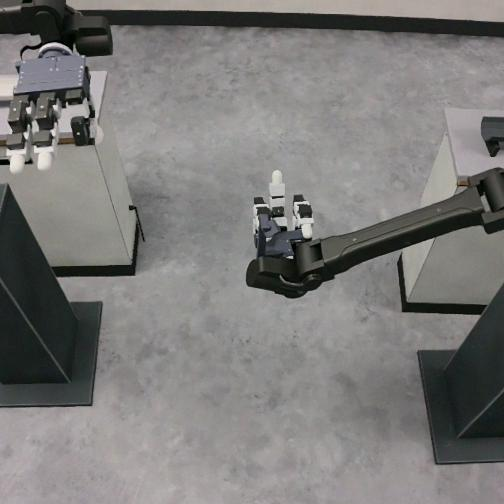

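Request:
move --arm1 '{"joints": {"joint1_rad": -1.58, "joint2_rad": 1.99, "joint3_rad": 2.13, "joint4_rad": -1.66, "joint6_rad": -1.58}, "min_time_s": 4}' --arm3 '{"joints": {"joint1_rad": -1.53, "joint2_rad": 2.60, "joint3_rad": 2.42, "joint4_rad": -1.14}, "min_time_s": 4}'

Request:
move --arm1 '{"target": [-0.843, -0.008, 1.125, 0.041, -0.008, 0.728, -0.685], "speed": 0.08}' --arm3 '{"joints": {"joint3_rad": 2.29, "joint4_rad": -1.02}, "min_time_s": 2}'

Request:
move --arm1 '{"target": [-0.779, -0.006, 1.075, 0.041, -0.008, 0.728, -0.685], "speed": 0.06}' --arm3 '{"joints": {"joint3_rad": 2.215, "joint4_rad": -0.945}, "min_time_s": 2}' --cameras '["arm2_cam_wrist", "cam_basket"]'

Scene clock: 2288.73 s.
Joint torques (N m): arm1=[-0.21 -19.02 12.66 -0.38 1.22 -0.15] | arm2=[1.55 -19.14 9.85 0.94 1.01 -0.04] | arm3=[2.43 -24.35 8.72 1.2 1.13 0.01]
Heat: arm1: hottest joint3_rad 35 °C; arm2: hottest joint2_rad 38 °C; arm3: hottest joint2_rad 32 °C.
move: arm1 done; arm3 done
Joint velocities: within noise
arm1.joint_positions: joint1_rad=-1.564 joint2_rad=+1.981 joint3_rad=+2.076 joint4_rad=-1.650 joint5_rad=+1.500 joint6_rad=-1.571 hand_index_mcp=-0.174 hand_index_abd=-0.100 hand_index_pip=-0.394 hand_index_dip=+0.711 hand_middle_mcp=+0.745 hand_middle_abd=+0.000 hand_middle_pip=+0.576 hand_middle_dip=+0.696 hand_ring_mcp=+0.747 hand_ring_abd=+0.000 hand_ring_pip=+0.576 hand_ring_dip=+0.696 hand_thumb_cmc=-0.580 hand_thumb_axl=+0.678 hand_thumb_mcp=+0.236 hand_thumb_ipl=+0.207 hand_current_limit=+0.400 hand_speed=-0.900
arm1.joint_status: all done
arm1.hand_state: blocked,goal,blocked,goal,goal,goal,goal,goal,goal,goal,goal,goal,goal,goal,blocked,blocked
arm1.index_mcp_current_ma: 352
arm1.index_abd_current_ma: 2
arm1.index_pip_current_ma: 22
arm1.index_dip_current_ma: 9
arm1.middle_mcp_current_ma: -4
arm1.middle_abd_current_ma: 0
arm1.middle_pip_current_ma: 0
arm1.middle_dip_current_ma: 0
arm1.ring_mcp_current_ma: -3
arm1.ring_abd_current_ma: 0
arm1.ring_pip_current_ma: 0
arm1.ring_dip_current_ma: 0
arm1.thumb_cmc_current_ma: -4
arm1.thumb_axl_current_ma: 0
arm1.thumb_mcp_current_ma: 385
arm1.thumb_ipl_current_ma: 72
arm1.hand_goal_index_mcp: -0.300
arm1.hand_goal_index_abd: -0.106
arm1.hand_goal_index_pip: -0.420
arm1.hand_goal_index_dip: 0.696
arm1.hand_goal_middle_mcp: 0.754
arm1.hand_goal_middle_abd: 0.000
arm1.hand_goal_middle_pip: 0.576
arm1.hand_goal_middle_dip: 0.696
arm1.hand_goal_ring_mcp: 0.754
arm1.hand_goal_ring_abd: 0.000
arm1.hand_goal_ring_pip: 0.576
arm1.hand_goal_ring_dip: 0.696
arm1.hand_goal_thumb_cmc: -0.570
arm1.hand_goal_thumb_axl: 0.678
arm1.hand_goal_thumb_mcp: 0.100
arm1.hand_goal_thumb_ipl: 0.168
arm1.hand: x=-0.9319 y=-0.0109 z=+1.1594 quat_wxyz=(+0.038, -0.023, +0.728, -0.684) (m; scene frame)
arm1.hand_target: x=-0.9278 y=-0.0210 z=+1.1750 quat_wxyz=(+0.042, -0.009, +0.728, -0.684) (m; scene frame)
arm1.hand_status: not commanded
arm2: as last shown
arm3.joint_positions: joint1_rad=-1.544 joint2_rad=+2.580 joint3_rad=+2.420 joint4_rad=-1.152 joint5_rad=+1.563 joint6_rad=-1.853 hand_index_mcp=-0.269 hand_index_abd=-0.103 hand_index_pip=+0.079 hand_index_dip=+0.722 hand_middle_mcp=+0.973 hand_middle_abd=-0.001 hand_middle_pip=+0.575 hand_middle_dip=+0.696 hand_ring_mcp=+0.973 hand_ring_abd=-0.002 hand_ring_pip=+0.575 hand_ring_dip=+0.693 hand_thumb_cmc=-0.568 hand_thumb_axl=+0.677 hand_thumb_mcp=+0.188 hand_thumb_ipl=+0.174 hand_current_limit=+0.400 hand_speed=-0.900
arm3.joint_status: all done
arm3.hand_state: blocked,goal,blocked,blocked,goal,goal,goal,goal,goal,goal,goal,goal,goal,goal,blocked,blocked
arm3.index_mcp_current_ma: 352
arm3.index_abd_current_ma: 1
arm3.index_pip_current_ma: 75
arm3.index_dip_current_ma: 28
arm3.middle_mcp_current_ma: -3
arm3.middle_abd_current_ma: 0
arm3.middle_pip_current_ma: 0
arm3.middle_dip_current_ma: 0
arm3.ring_mcp_current_ma: -3
arm3.ring_abd_current_ma: 0
arm3.ring_pip_current_ma: 0
arm3.ring_dip_current_ma: -1
arm3.thumb_cmc_current_ma: 0
arm3.thumb_axl_current_ma: 0
arm3.thumb_mcp_current_ma: 385
arm3.thumb_ipl_current_ma: 67
arm3.hand_goal_index_mcp: -0.390
arm3.hand_goal_index_abd: -0.106
arm3.hand_goal_index_pip: 0.030
arm3.hand_goal_index_dip: 0.696
arm3.hand_goal_middle_mcp: 0.980
arm3.hand_goal_middle_abd: 0.000
arm3.hand_goal_middle_pip: 0.576
arm3.hand_goal_middle_dip: 0.696
arm3.hand_goal_ring_mcp: 0.980
arm3.hand_goal_ring_abd: 0.000
arm3.hand_goal_ring_pip: 0.576
arm3.hand_goal_ring_dip: 0.696
arm3.hand_goal_thumb_cmc: -0.570
arm3.hand_goal_thumb_axl: 0.678
arm3.hand_goal_thumb_mcp: 0.080
arm3.hand_goal_thumb_ipl: 0.140
arm3.hand: x=+2.3943 y=-0.1606 z=+0.8802 quat_wxyz=(+0.029, -0.046, +0.708, -0.704) (m; scene frame)
arm3.hand_target: x=+2.3959 y=-0.1496 z=+0.8655 quat_wxyz=(+0.032, -0.053, +0.707, -0.704) (m; scene frame)
arm3.hand_status: not commanded
pictures: none

Scene clock: 2293.03 s.
Joint torques (N m): arm1=[0.5 -21.77 12.71 -0.32 1.29 0.04] | arm2=[1.44 -19.02 9.99 0.98 1.01 -0.04] | arm3=[2.37 -23.94 8.39 1.2 1.13 0.01]
Heat: arm1: hottest joint3_rad 35 °C; arm2: hottest joint2_rad 38 °C; arm3: hottest joint2_rad 33 °C.
move: arm1 off_target; arm3 done
Joint velocities: within noise
arm1.joint_positions: joint1_rad=-1.564 joint2_rad=+2.275 joint3_rad=+2.447 joint4_rad=-1.687 joint5_rad=+1.500 joint6_rad=-1.625 hand_index_mcp=-0.174 hand_index_abd=-0.100 hand_index_pip=-0.394 hand_index_dip=+0.711 hand_middle_mcp=+0.745 hand_middle_abd=+0.000 hand_middle_pip=+0.576 hand_middle_dip=+0.696 hand_ring_mcp=+0.747 hand_ring_abd=+0.000 hand_ring_pip=+0.576 hand_ring_dip=+0.696 hand_thumb_cmc=-0.580 hand_thumb_axl=+0.678 hand_thumb_mcp=+0.236 hand_thumb_ipl=+0.207 hand_current_limit=+0.400 hand_speed=-0.900
arm1.joint_status: not commanded
arm1.hand_state: blocked,goal,blocked,goal,goal,goal,goal,goal,goal,goal,goal,goal,goal,goal,blocked,blocked
arm1.index_mcp_current_ma: 352
arm1.index_abd_current_ma: 2
arm1.index_pip_current_ma: 22
arm1.index_dip_current_ma: 9
arm1.middle_mcp_current_ma: -4
arm1.middle_abd_current_ma: 0
arm1.middle_pip_current_ma: 0
arm1.middle_dip_current_ma: 0
arm1.ring_mcp_current_ma: -3
arm1.ring_abd_current_ma: 0
arm1.ring_pip_current_ma: 0
arm1.ring_dip_current_ma: 0
arm1.thumb_cmc_current_ma: -4
arm1.thumb_axl_current_ma: 0
arm1.thumb_mcp_current_ma: 385
arm1.thumb_ipl_current_ma: 72
arm1.hand_goal_index_mcp: -0.300
arm1.hand_goal_index_abd: -0.106
arm1.hand_goal_index_pip: -0.420
arm1.hand_goal_index_dip: 0.696
arm1.hand_goal_middle_mcp: 0.754
arm1.hand_goal_middle_abd: 0.000
arm1.hand_goal_middle_pip: 0.576
arm1.hand_goal_middle_dip: 0.696
arm1.hand_goal_ring_mcp: 0.754
arm1.hand_goal_ring_abd: 0.000
arm1.hand_goal_ring_pip: 0.576
arm1.hand_goal_ring_dip: 0.696
arm1.hand_goal_thumb_cmc: -0.570
arm1.hand_goal_thumb_axl: 0.678
arm1.hand_goal_thumb_mcp: 0.100
arm1.hand_goal_thumb_ipl: 0.168
arm1.hand: x=-0.8500 y=-0.0042 z=+1.1130 quat_wxyz=(+0.034, -0.030, +0.728, -0.684) (m; scene frame)
arm1.hand_target: x=-0.8439 y=-0.0083 z=+1.1248 quat_wxyz=(+0.047, -0.013, +0.728, -0.684) (m; scene frame)
arm1.hand_status: off_target (0.014 m and 2.7 deg from the pose sent, 0.095 m and 1.8 deg at the start; a joint's target at an end of its range on 8 of 129 steps)
arm2: as last shown
arm3.joint_positions: joint1_rad=-1.544 joint2_rad=+2.580 joint3_rad=+2.291 joint4_rad=-1.032 joint5_rad=+1.563 joint6_rad=-1.853 hand_index_mcp=-0.269 hand_index_abd=-0.103 hand_index_pip=+0.079 hand_index_dip=+0.722 hand_middle_mcp=+0.973 hand_middle_abd=-0.001 hand_middle_pip=+0.575 hand_middle_dip=+0.696 hand_ring_mcp=+0.973 hand_ring_abd=-0.002 hand_ring_pip=+0.575 hand_ring_dip=+0.693 hand_thumb_cmc=-0.568 hand_thumb_axl=+0.677 hand_thumb_mcp=+0.188 hand_thumb_ipl=+0.174 hand_current_limit=+0.400 hand_speed=-0.900
arm3.joint_status: all done
arm3.hand_state: blocked,goal,blocked,blocked,goal,goal,goal,goal,goal,goal,goal,goal,goal,goal,blocked,blocked
arm3.index_mcp_current_ma: 352
arm3.index_abd_current_ma: 1
arm3.index_pip_current_ma: 75
arm3.index_dip_current_ma: 28
arm3.middle_mcp_current_ma: -3
arm3.middle_abd_current_ma: 0
arm3.middle_pip_current_ma: 0
arm3.middle_dip_current_ma: 0
arm3.ring_mcp_current_ma: -3
arm3.ring_abd_current_ma: 0
arm3.ring_pip_current_ma: 0
arm3.ring_dip_current_ma: -1
arm3.thumb_cmc_current_ma: 0
arm3.thumb_axl_current_ma: 0
arm3.thumb_mcp_current_ma: 385
arm3.thumb_ipl_current_ma: 67
arm3.hand_goal_index_mcp: -0.390
arm3.hand_goal_index_abd: -0.106
arm3.hand_goal_index_pip: 0.030
arm3.hand_goal_index_dip: 0.696
arm3.hand_goal_middle_mcp: 0.980
arm3.hand_goal_middle_abd: 0.000
arm3.hand_goal_middle_pip: 0.576
arm3.hand_goal_middle_dip: 0.696
arm3.hand_goal_ring_mcp: 0.980
arm3.hand_goal_ring_abd: 0.000
arm3.hand_goal_ring_pip: 0.576
arm3.hand_goal_ring_dip: 0.696
arm3.hand_goal_thumb_cmc: -0.570
arm3.hand_goal_thumb_axl: 0.678
arm3.hand_goal_thumb_mcp: 0.080
arm3.hand_goal_thumb_ipl: 0.140
arm3.hand: x=+2.3819 y=-0.1619 z=+0.8319 quat_wxyz=(+0.026, -0.049, +0.708, -0.704) (m; scene frame)
arm3.hand_target: x=+2.3822 y=-0.1512 z=+0.8169 quat_wxyz=(+0.028, -0.056, +0.707, -0.705) (m; scene frame)
arm3.hand_status: not commanded
pictures: none

Scene clock: 2295.50 s.
Joint torques (N m): arm1=[0.26 -23.94 12.88 0.77 1.33 -0.16] | arm2=[1.38 -19.14 10.04 1.01 1.01 -0.04] | arm3=[2.37 -23.59 8.17 1.2 1.13 0.01]
Heat: arm1: hottest joint3_rad 35 °C; arm2: hottest joint2_rad 38 °C; arm3: hottest joint2_rad 33 °C.
move: arm1 off_target; arm3 done
Joint velocities: within noise
arm1.joint_positions: joint1_rad=-1.564 joint2_rad=+2.509 joint3_rad=+2.738 joint4_rad=-1.507 joint5_rad=+1.501 joint6_rad=-1.855 hand_index_mcp=-0.174 hand_index_abd=-0.100 hand_index_pip=-0.394 hand_index_dip=+0.711 hand_middle_mcp=+0.745 hand_middle_abd=+0.000 hand_middle_pip=+0.576 hand_middle_dip=+0.696 hand_ring_mcp=+0.747 hand_ring_abd=+0.000 hand_ring_pip=+0.576 hand_ring_dip=+0.696 hand_thumb_cmc=-0.580 hand_thumb_axl=+0.678 hand_thumb_mcp=+0.236 hand_thumb_ipl=+0.207 hand_current_limit=+0.400 hand_speed=-0.900
arm1.joint_status: not commanded
arm1.hand_state: blocked,goal,blocked,goal,goal,goal,goal,goal,goal,goal,goal,goal,goal,goal,blocked,blocked
arm1.index_mcp_current_ma: 352
arm1.index_abd_current_ma: 2
arm1.index_pip_current_ma: 22
arm1.index_dip_current_ma: 9
arm1.middle_mcp_current_ma: -4
arm1.middle_abd_current_ma: 0
arm1.middle_pip_current_ma: 0
arm1.middle_dip_current_ma: 0
arm1.ring_mcp_current_ma: -3
arm1.ring_abd_current_ma: 0
arm1.ring_pip_current_ma: 0
arm1.ring_dip_current_ma: 0
arm1.thumb_cmc_current_ma: -4
arm1.thumb_axl_current_ma: 0
arm1.thumb_mcp_current_ma: 385
arm1.thumb_ipl_current_ma: 72
arm1.hand_goal_index_mcp: -0.300
arm1.hand_goal_index_abd: -0.106
arm1.hand_goal_index_pip: -0.420
arm1.hand_goal_index_dip: 0.696
arm1.hand_goal_middle_mcp: 0.754
arm1.hand_goal_middle_abd: 0.000
arm1.hand_goal_middle_pip: 0.576
arm1.hand_goal_middle_dip: 0.696
arm1.hand_goal_ring_mcp: 0.754
arm1.hand_goal_ring_abd: 0.000
arm1.hand_goal_ring_pip: 0.576
arm1.hand_goal_ring_dip: 0.696
arm1.hand_goal_thumb_cmc: -0.570
arm1.hand_goal_thumb_axl: 0.678
arm1.hand_goal_thumb_mcp: 0.100
arm1.hand_goal_thumb_ipl: 0.168
arm1.hand: x=-0.7849 y=+0.0010 z=+1.0635 quat_wxyz=(+0.042, -0.033, +0.726, -0.685) (m; scene frame)
arm1.hand_target: x=-0.7802 y=-0.0063 z=+1.0748 quat_wxyz=(+0.052, -0.017, +0.725, -0.686) (m; scene frame)
arm1.hand_status: off_target (0.015 m and 2.8 deg from the pose sent, 0.081 m and 2.6 deg at the start)
arm2: as last shown
arm3.joint_positions: joint1_rad=-1.544 joint2_rad=+2.580 joint3_rad=+2.216 joint4_rad=-0.957 joint5_rad=+1.563 joint6_rad=-1.853 hand_index_mcp=-0.269 hand_index_abd=-0.103 hand_index_pip=+0.079 hand_index_dip=+0.722 hand_middle_mcp=+0.973 hand_middle_abd=-0.001 hand_middle_pip=+0.575 hand_middle_dip=+0.696 hand_ring_mcp=+0.973 hand_ring_abd=-0.002 hand_ring_pip=+0.575 hand_ring_dip=+0.693 hand_thumb_cmc=-0.568 hand_thumb_axl=+0.677 hand_thumb_mcp=+0.188 hand_thumb_ipl=+0.174 hand_current_limit=+0.400 hand_speed=-0.900
arm3.joint_status: all done
arm3.hand_state: blocked,goal,blocked,blocked,goal,goal,goal,goal,goal,goal,goal,goal,goal,goal,blocked,blocked
arm3.index_mcp_current_ma: 352
arm3.index_abd_current_ma: 1
arm3.index_pip_current_ma: 75
arm3.index_dip_current_ma: 28
arm3.middle_mcp_current_ma: -3
arm3.middle_abd_current_ma: 0
arm3.middle_pip_current_ma: 0
arm3.middle_dip_current_ma: 0
arm3.ring_mcp_current_ma: -3
arm3.ring_abd_current_ma: 0
arm3.ring_pip_current_ma: 0
arm3.ring_dip_current_ma: -1
arm3.thumb_cmc_current_ma: 0
arm3.thumb_axl_current_ma: 0
arm3.thumb_mcp_current_ma: 385
arm3.thumb_ipl_current_ma: 67
arm3.hand_goal_index_mcp: -0.390
arm3.hand_goal_index_abd: -0.106
arm3.hand_goal_index_pip: 0.030
arm3.hand_goal_index_dip: 0.696
arm3.hand_goal_middle_mcp: 0.980
arm3.hand_goal_middle_abd: 0.000
arm3.hand_goal_middle_pip: 0.576
arm3.hand_goal_middle_dip: 0.696
arm3.hand_goal_ring_mcp: 0.980
arm3.hand_goal_ring_abd: 0.000
arm3.hand_goal_ring_pip: 0.576
arm3.hand_goal_ring_dip: 0.696
arm3.hand_goal_thumb_cmc: -0.570
arm3.hand_goal_thumb_axl: 0.678
arm3.hand_goal_thumb_mcp: 0.080
arm3.hand_goal_thumb_ipl: 0.140
arm3.hand: x=+2.3728 y=-0.1629 z=+0.8049 quat_wxyz=(+0.026, -0.049, +0.708, -0.704) (m; scene frame)
arm3.hand_target: x=+2.3725 y=-0.1523 z=+0.7900 quat_wxyz=(+0.028, -0.056, +0.707, -0.705) (m; scene frame)
arm3.hand_status: not commanded
pictures: arm2_cam_wrist, cam_basket
camera_calibration:
arm2_cam_wrist: T_world_to_cam=[[0.82692, 0.250796, 0.503294, 0.129016], [0.505029, -0.72483, -0.46858, 0.842122], [0.247284, 0.641656, -0.726036, 0.972151], [0, 0, 0, 1]] pos_world=[-0.772379, -0.0457482, 1.03548]

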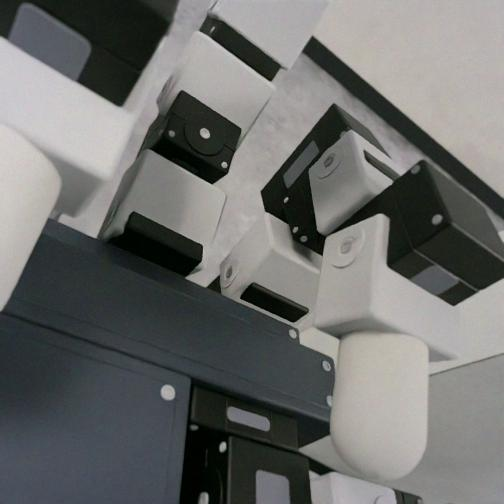

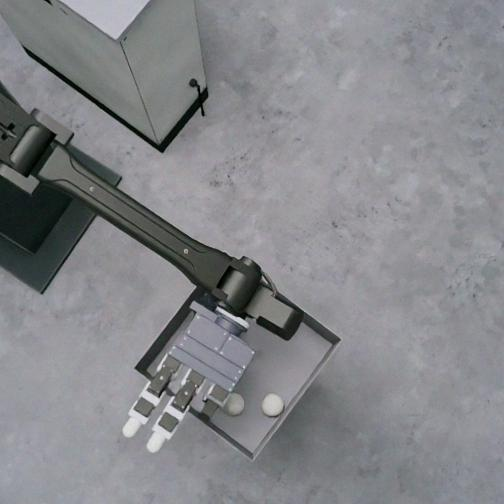

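Request:
move --arm1 '{"target": [-0.776, -0.014, 1.032, 0.041, -0.008, 0.728, -0.685], "speed": 0.05}' --arm3 '{"joints": {"hand_index_mcp": -0.12, "hand_index_pip": 0.062, "hand_thumb_mcp": 0.3, "hand_thumb_ipl": 0.168, "hand_speed": -0.6}}' --cameras '["arm2_cam_wrist"]'

Request:
move --arm1 '{"joints": {"joint1_rad": -1.592, "joint2_rad": 2.565}, "min_time_s": 2}' --arm3 '{"joints": {"joint3_rad": 2.74, "joint4_rad": -1.52}, "min_time_s": 3}' --cameras '["arm2_cam_wrist", "cam_basket"]'

Scene clock: 2300.27 s.
Joint torques (N m): arm1=[-0.21 -24.47 10.91 -0.08 1.24 0.03] | arm2=[1.55 -19.19 9.95 0.98 1 -0.03] | arm3=[2.37 -23.65 8.17 1.17 1.13 0.01]
Heat: arm1: hottest joint2_rad 34 °C; arm2: hottest joint2_rad 38 °C; arm3: hottest joint2_rad 33 °C.
move: arm1 off_target; arm3 done
Joint velocities: within noise
arm1.joint_positions: joint1_rad=-1.567 joint2_rad=+2.553 joint3_rad=+2.739 joint4_rad=-1.520 joint5_rad=+1.501 joint6_rad=-1.782 hand_index_mcp=-0.174 hand_index_abd=-0.100 hand_index_pip=-0.394 hand_index_dip=+0.711 hand_middle_mcp=+0.745 hand_middle_abd=+0.000 hand_middle_pip=+0.576 hand_middle_dip=+0.696 hand_ring_mcp=+0.747 hand_ring_abd=+0.000 hand_ring_pip=+0.576 hand_ring_dip=+0.696 hand_thumb_cmc=-0.580 hand_thumb_axl=+0.678 hand_thumb_mcp=+0.236 hand_thumb_ipl=+0.207 hand_current_limit=+0.400 hand_speed=-0.900
arm1.joint_status: not commanded
arm1.hand_state: blocked,goal,blocked,goal,goal,goal,goal,goal,goal,goal,goal,goal,goal,goal,blocked,blocked
arm1.index_mcp_current_ma: 352
arm1.index_abd_current_ma: 2
arm1.index_pip_current_ma: 22
arm1.index_dip_current_ma: 9
arm1.middle_mcp_current_ma: -4
arm1.middle_abd_current_ma: 0
arm1.middle_pip_current_ma: 0
arm1.middle_dip_current_ma: 0
arm1.ring_mcp_current_ma: -3
arm1.ring_abd_current_ma: 0
arm1.ring_pip_current_ma: 0
arm1.ring_dip_current_ma: 0
arm1.thumb_cmc_current_ma: -4
arm1.thumb_axl_current_ma: 0
arm1.thumb_mcp_current_ma: 385
arm1.thumb_ipl_current_ma: 72
arm1.hand_goal_index_mcp: -0.300
arm1.hand_goal_index_abd: -0.106
arm1.hand_goal_index_pip: -0.420
arm1.hand_goal_index_dip: 0.696
arm1.hand_goal_middle_mcp: 0.754
arm1.hand_goal_middle_abd: 0.000
arm1.hand_goal_middle_pip: 0.576
arm1.hand_goal_middle_dip: 0.696
arm1.hand_goal_ring_mcp: 0.754
arm1.hand_goal_ring_abd: 0.000
arm1.hand_goal_ring_pip: 0.576
arm1.hand_goal_ring_dip: 0.696
arm1.hand_goal_thumb_cmc: -0.570
arm1.hand_goal_thumb_axl: 0.678
arm1.hand_goal_thumb_mcp: 0.100
arm1.hand_goal_thumb_ipl: 0.168
arm1.hand: x=-0.7776 y=-0.0012 z=+1.0308 quat_wxyz=(+0.046, -0.024, +0.727, -0.685) (m; scene frame)
arm1.hand_target: x=-0.7765 y=-0.0141 z=+1.0319 quat_wxyz=(+0.046, -0.012, +0.727, -0.685) (m; scene frame)
arm1.hand_status: off_target (0.013 m and 1.9 deg from the pose sent, 0.036 m and 2.8 deg at the start)
arm2: as last shown
arm3.joint_positions: joint1_rad=-1.544 joint2_rad=+2.580 joint3_rad=+2.216 joint4_rad=-0.957 joint5_rad=+1.563 joint6_rad=-1.853 hand_index_mcp=-0.130 hand_index_abd=-0.103 hand_index_pip=+0.065 hand_index_dip=+0.699 hand_middle_mcp=+0.973 hand_middle_abd=-0.001 hand_middle_pip=+0.575 hand_middle_dip=+0.696 hand_ring_mcp=+0.973 hand_ring_abd=-0.002 hand_ring_pip=+0.575 hand_ring_dip=+0.693 hand_thumb_cmc=-0.568 hand_thumb_axl=+0.677 hand_thumb_mcp=+0.297 hand_thumb_ipl=+0.170 hand_current_limit=+0.400 hand_speed=-0.600
arm3.joint_status: all done
arm3.hand_state: goal,goal,goal,goal,goal,goal,goal,goal,goal,goal,goal,goal,goal,goal,goal,goal
arm3.index_mcp_current_ma: -6
arm3.index_abd_current_ma: 1
arm3.index_pip_current_ma: 1
arm3.index_dip_current_ma: 1
arm3.middle_mcp_current_ma: -3
arm3.middle_abd_current_ma: 0
arm3.middle_pip_current_ma: 0
arm3.middle_dip_current_ma: 0
arm3.ring_mcp_current_ma: -3
arm3.ring_abd_current_ma: 0
arm3.ring_pip_current_ma: 0
arm3.ring_dip_current_ma: -1
arm3.thumb_cmc_current_ma: 0
arm3.thumb_axl_current_ma: 0
arm3.thumb_mcp_current_ma: -1
arm3.thumb_ipl_current_ma: 1
arm3.hand_goal_index_mcp: -0.120
arm3.hand_goal_index_abd: -0.106
arm3.hand_goal_index_pip: 0.062
arm3.hand_goal_index_dip: 0.696
arm3.hand_goal_middle_mcp: 0.980
arm3.hand_goal_middle_abd: 0.000
arm3.hand_goal_middle_pip: 0.576
arm3.hand_goal_middle_dip: 0.696
arm3.hand_goal_ring_mcp: 0.980
arm3.hand_goal_ring_abd: 0.000
arm3.hand_goal_ring_pip: 0.576
arm3.hand_goal_ring_dip: 0.696
arm3.hand_goal_thumb_cmc: -0.570
arm3.hand_goal_thumb_axl: 0.678
arm3.hand_goal_thumb_mcp: 0.300
arm3.hand_goal_thumb_ipl: 0.168
arm3.hand: x=+2.3728 y=-0.1629 z=+0.8049 quat_wxyz=(+0.026, -0.049, +0.708, -0.704) (m; scene frame)
arm3.hand_target: x=+2.3725 y=-0.1523 z=+0.7900 quat_wxyz=(+0.028, -0.056, +0.707, -0.705) (m; scene frame)
arm3.hand_status: not commanded
pictures: arm2_cam_wrist
camera_calibration:
arm2_cam_wrist: T_world_to_cam=[[0.82692, 0.250796, 0.503294, 0.129016], [0.505029, -0.72483, -0.46858, 0.842122], [0.247284, 0.641656, -0.726036, 0.972151], [0, 0, 0, 1]] pos_world=[-0.772379, -0.0457482, 1.03548]

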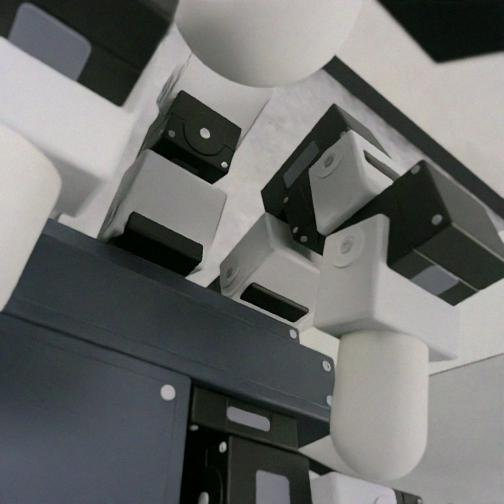

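Scene clock: 2303.77 s.
Joint torques (N m): arm1=[-0.38 -24.76 10.95 -0.1 1.24 0.03] | arm2=[1.61 -19.37 10 0.94 1.02 -0.04] | arm3=[2.37 -24.41 12.59 0.17 1.16 0]
Heat: arm1: hottest joint2_rad 34 °C; arm2: hottest joint2_rad 38 °C; arm3: hottest joint2_rad 33 °C.
move: arm1 done; arm3 done
Joint velocities: within noise
arm1.joint_positions: joint1_rad=-1.573 joint2_rad=+2.553 joint3_rad=+2.739 joint4_rad=-1.521 joint5_rad=+1.501 joint6_rad=-1.780 hand_index_mcp=-0.174 hand_index_abd=-0.100 hand_index_pip=-0.394 hand_index_dip=+0.711 hand_middle_mcp=+0.745 hand_middle_abd=+0.000 hand_middle_pip=+0.576 hand_middle_dip=+0.696 hand_ring_mcp=+0.747 hand_ring_abd=+0.000 hand_ring_pip=+0.576 hand_ring_dip=+0.696 hand_thumb_cmc=-0.580 hand_thumb_axl=+0.678 hand_thumb_mcp=+0.236 hand_thumb_ipl=+0.207 hand_current_limit=+0.400 hand_speed=-0.900
arm1.joint_status: all done
arm1.hand_state: blocked,goal,blocked,goal,goal,goal,goal,goal,goal,goal,goal,goal,goal,goal,blocked,blocked
arm1.index_mcp_current_ma: 351
arm1.index_abd_current_ma: 2
arm1.index_pip_current_ma: 22
arm1.index_dip_current_ma: 9
arm1.middle_mcp_current_ma: -4
arm1.middle_abd_current_ma: 0
arm1.middle_pip_current_ma: 0
arm1.middle_dip_current_ma: 0
arm1.ring_mcp_current_ma: -3
arm1.ring_abd_current_ma: 0
arm1.ring_pip_current_ma: 0
arm1.ring_dip_current_ma: 0
arm1.thumb_cmc_current_ma: -4
arm1.thumb_axl_current_ma: 0
arm1.thumb_mcp_current_ma: 385
arm1.thumb_ipl_current_ma: 72
arm1.hand_goal_index_mcp: -0.300
arm1.hand_goal_index_abd: -0.106
arm1.hand_goal_index_pip: -0.420
arm1.hand_goal_index_dip: 0.696
arm1.hand_goal_middle_mcp: 0.754
arm1.hand_goal_middle_abd: 0.000
arm1.hand_goal_middle_pip: 0.576
arm1.hand_goal_middle_dip: 0.696
arm1.hand_goal_ring_mcp: 0.754
arm1.hand_goal_ring_abd: 0.000
arm1.hand_goal_ring_pip: 0.576
arm1.hand_goal_ring_dip: 0.696
arm1.hand_goal_thumb_cmc: -0.570
arm1.hand_goal_thumb_axl: 0.678
arm1.hand_goal_thumb_mcp: 0.100
arm1.hand_goal_thumb_ipl: 0.168
arm1.hand: x=-0.7782 y=-0.0064 z=+1.0308 quat_wxyz=(+0.044, -0.022, +0.727, -0.685) (m; scene frame)
arm1.hand_target: x=-0.7778 y=-0.0213 z=+1.0345 quat_wxyz=(+0.044, -0.008, +0.727, -0.685) (m; scene frame)
arm1.hand_status: not commanded
arm2: as last shown
arm2.ring_pip_current_ma: 0
arm3.joint_positions: joint1_rad=-1.544 joint2_rad=+2.581 joint3_rad=+2.690 joint4_rad=-1.512 joint5_rad=+1.563 joint6_rad=-1.853 hand_index_mcp=-0.130 hand_index_abd=-0.103 hand_index_pip=+0.065 hand_index_dip=+0.699 hand_middle_mcp=+0.973 hand_middle_abd=-0.001 hand_middle_pip=+0.575 hand_middle_dip=+0.696 hand_ring_mcp=+0.973 hand_ring_abd=-0.002 hand_ring_pip=+0.575 hand_ring_dip=+0.693 hand_thumb_cmc=-0.568 hand_thumb_axl=+0.677 hand_thumb_mcp=+0.297 hand_thumb_ipl=+0.170 hand_current_limit=+0.400 hand_speed=-0.600
arm3.joint_status: all done
arm3.hand_state: goal,goal,goal,goal,goal,goal,goal,goal,goal,goal,goal,goal,goal,goal,goal,goal
arm3.index_mcp_current_ma: -6
arm3.index_abd_current_ma: 1
arm3.index_pip_current_ma: 1
arm3.index_dip_current_ma: 1
arm3.middle_mcp_current_ma: -3
arm3.middle_abd_current_ma: 0
arm3.middle_pip_current_ma: 0
arm3.middle_dip_current_ma: 0
arm3.ring_mcp_current_ma: -3
arm3.ring_abd_current_ma: 0
arm3.ring_pip_current_ma: 0
arm3.ring_dip_current_ma: -1
arm3.thumb_cmc_current_ma: 0
arm3.thumb_axl_current_ma: 0
arm3.thumb_mcp_current_ma: -1
arm3.thumb_ipl_current_ma: 1
arm3.hand_goal_index_mcp: -0.120
arm3.hand_goal_index_abd: -0.106
arm3.hand_goal_index_pip: 0.062
arm3.hand_goal_index_dip: 0.696
arm3.hand_goal_middle_mcp: 0.980
arm3.hand_goal_middle_abd: 0.000
arm3.hand_goal_middle_pip: 0.576
arm3.hand_goal_middle_dip: 0.696
arm3.hand_goal_ring_mcp: 0.980
arm3.hand_goal_ring_abd: 0.000
arm3.hand_goal_ring_pip: 0.576
arm3.hand_goal_ring_dip: 0.696
arm3.hand_goal_thumb_cmc: -0.570
arm3.hand_goal_thumb_axl: 0.678
arm3.hand_goal_thumb_mcp: 0.300
arm3.hand_goal_thumb_ipl: 0.168
arm3.hand: x=+2.3827 y=-0.1619 z=+0.9794 quat_wxyz=(-0.003, -0.078, +0.705, -0.704) (m; scene frame)
arm3.hand_target: x=+2.3889 y=-0.1504 z=+0.9852 quat_wxyz=(+0.010, -0.074, +0.705, -0.705) (m; scene frame)
arm3.hand_status: not commanded
pictures: arm2_cam_wrist, cam_basket
camera_calibration:
arm2_cam_wrist: T_world_to_cam=[[0.82692, 0.250796, 0.503294, 0.129016], [0.505029, -0.72483, -0.46858, 0.842122], [0.247284, 0.641656, -0.726036, 0.972151], [0, 0, 0, 1]] pos_world=[-0.772379, -0.0457482, 1.03548]

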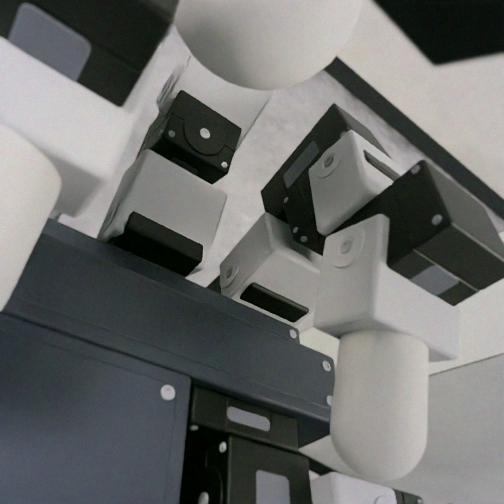

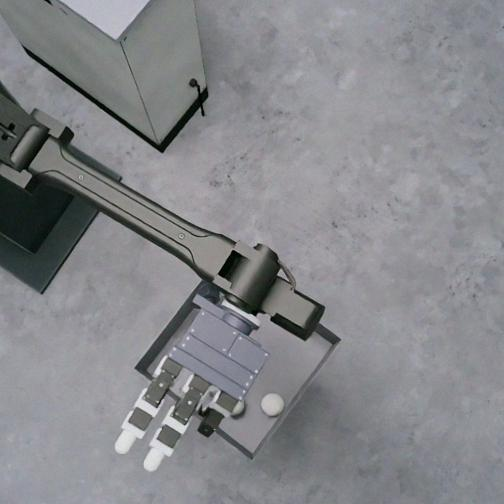

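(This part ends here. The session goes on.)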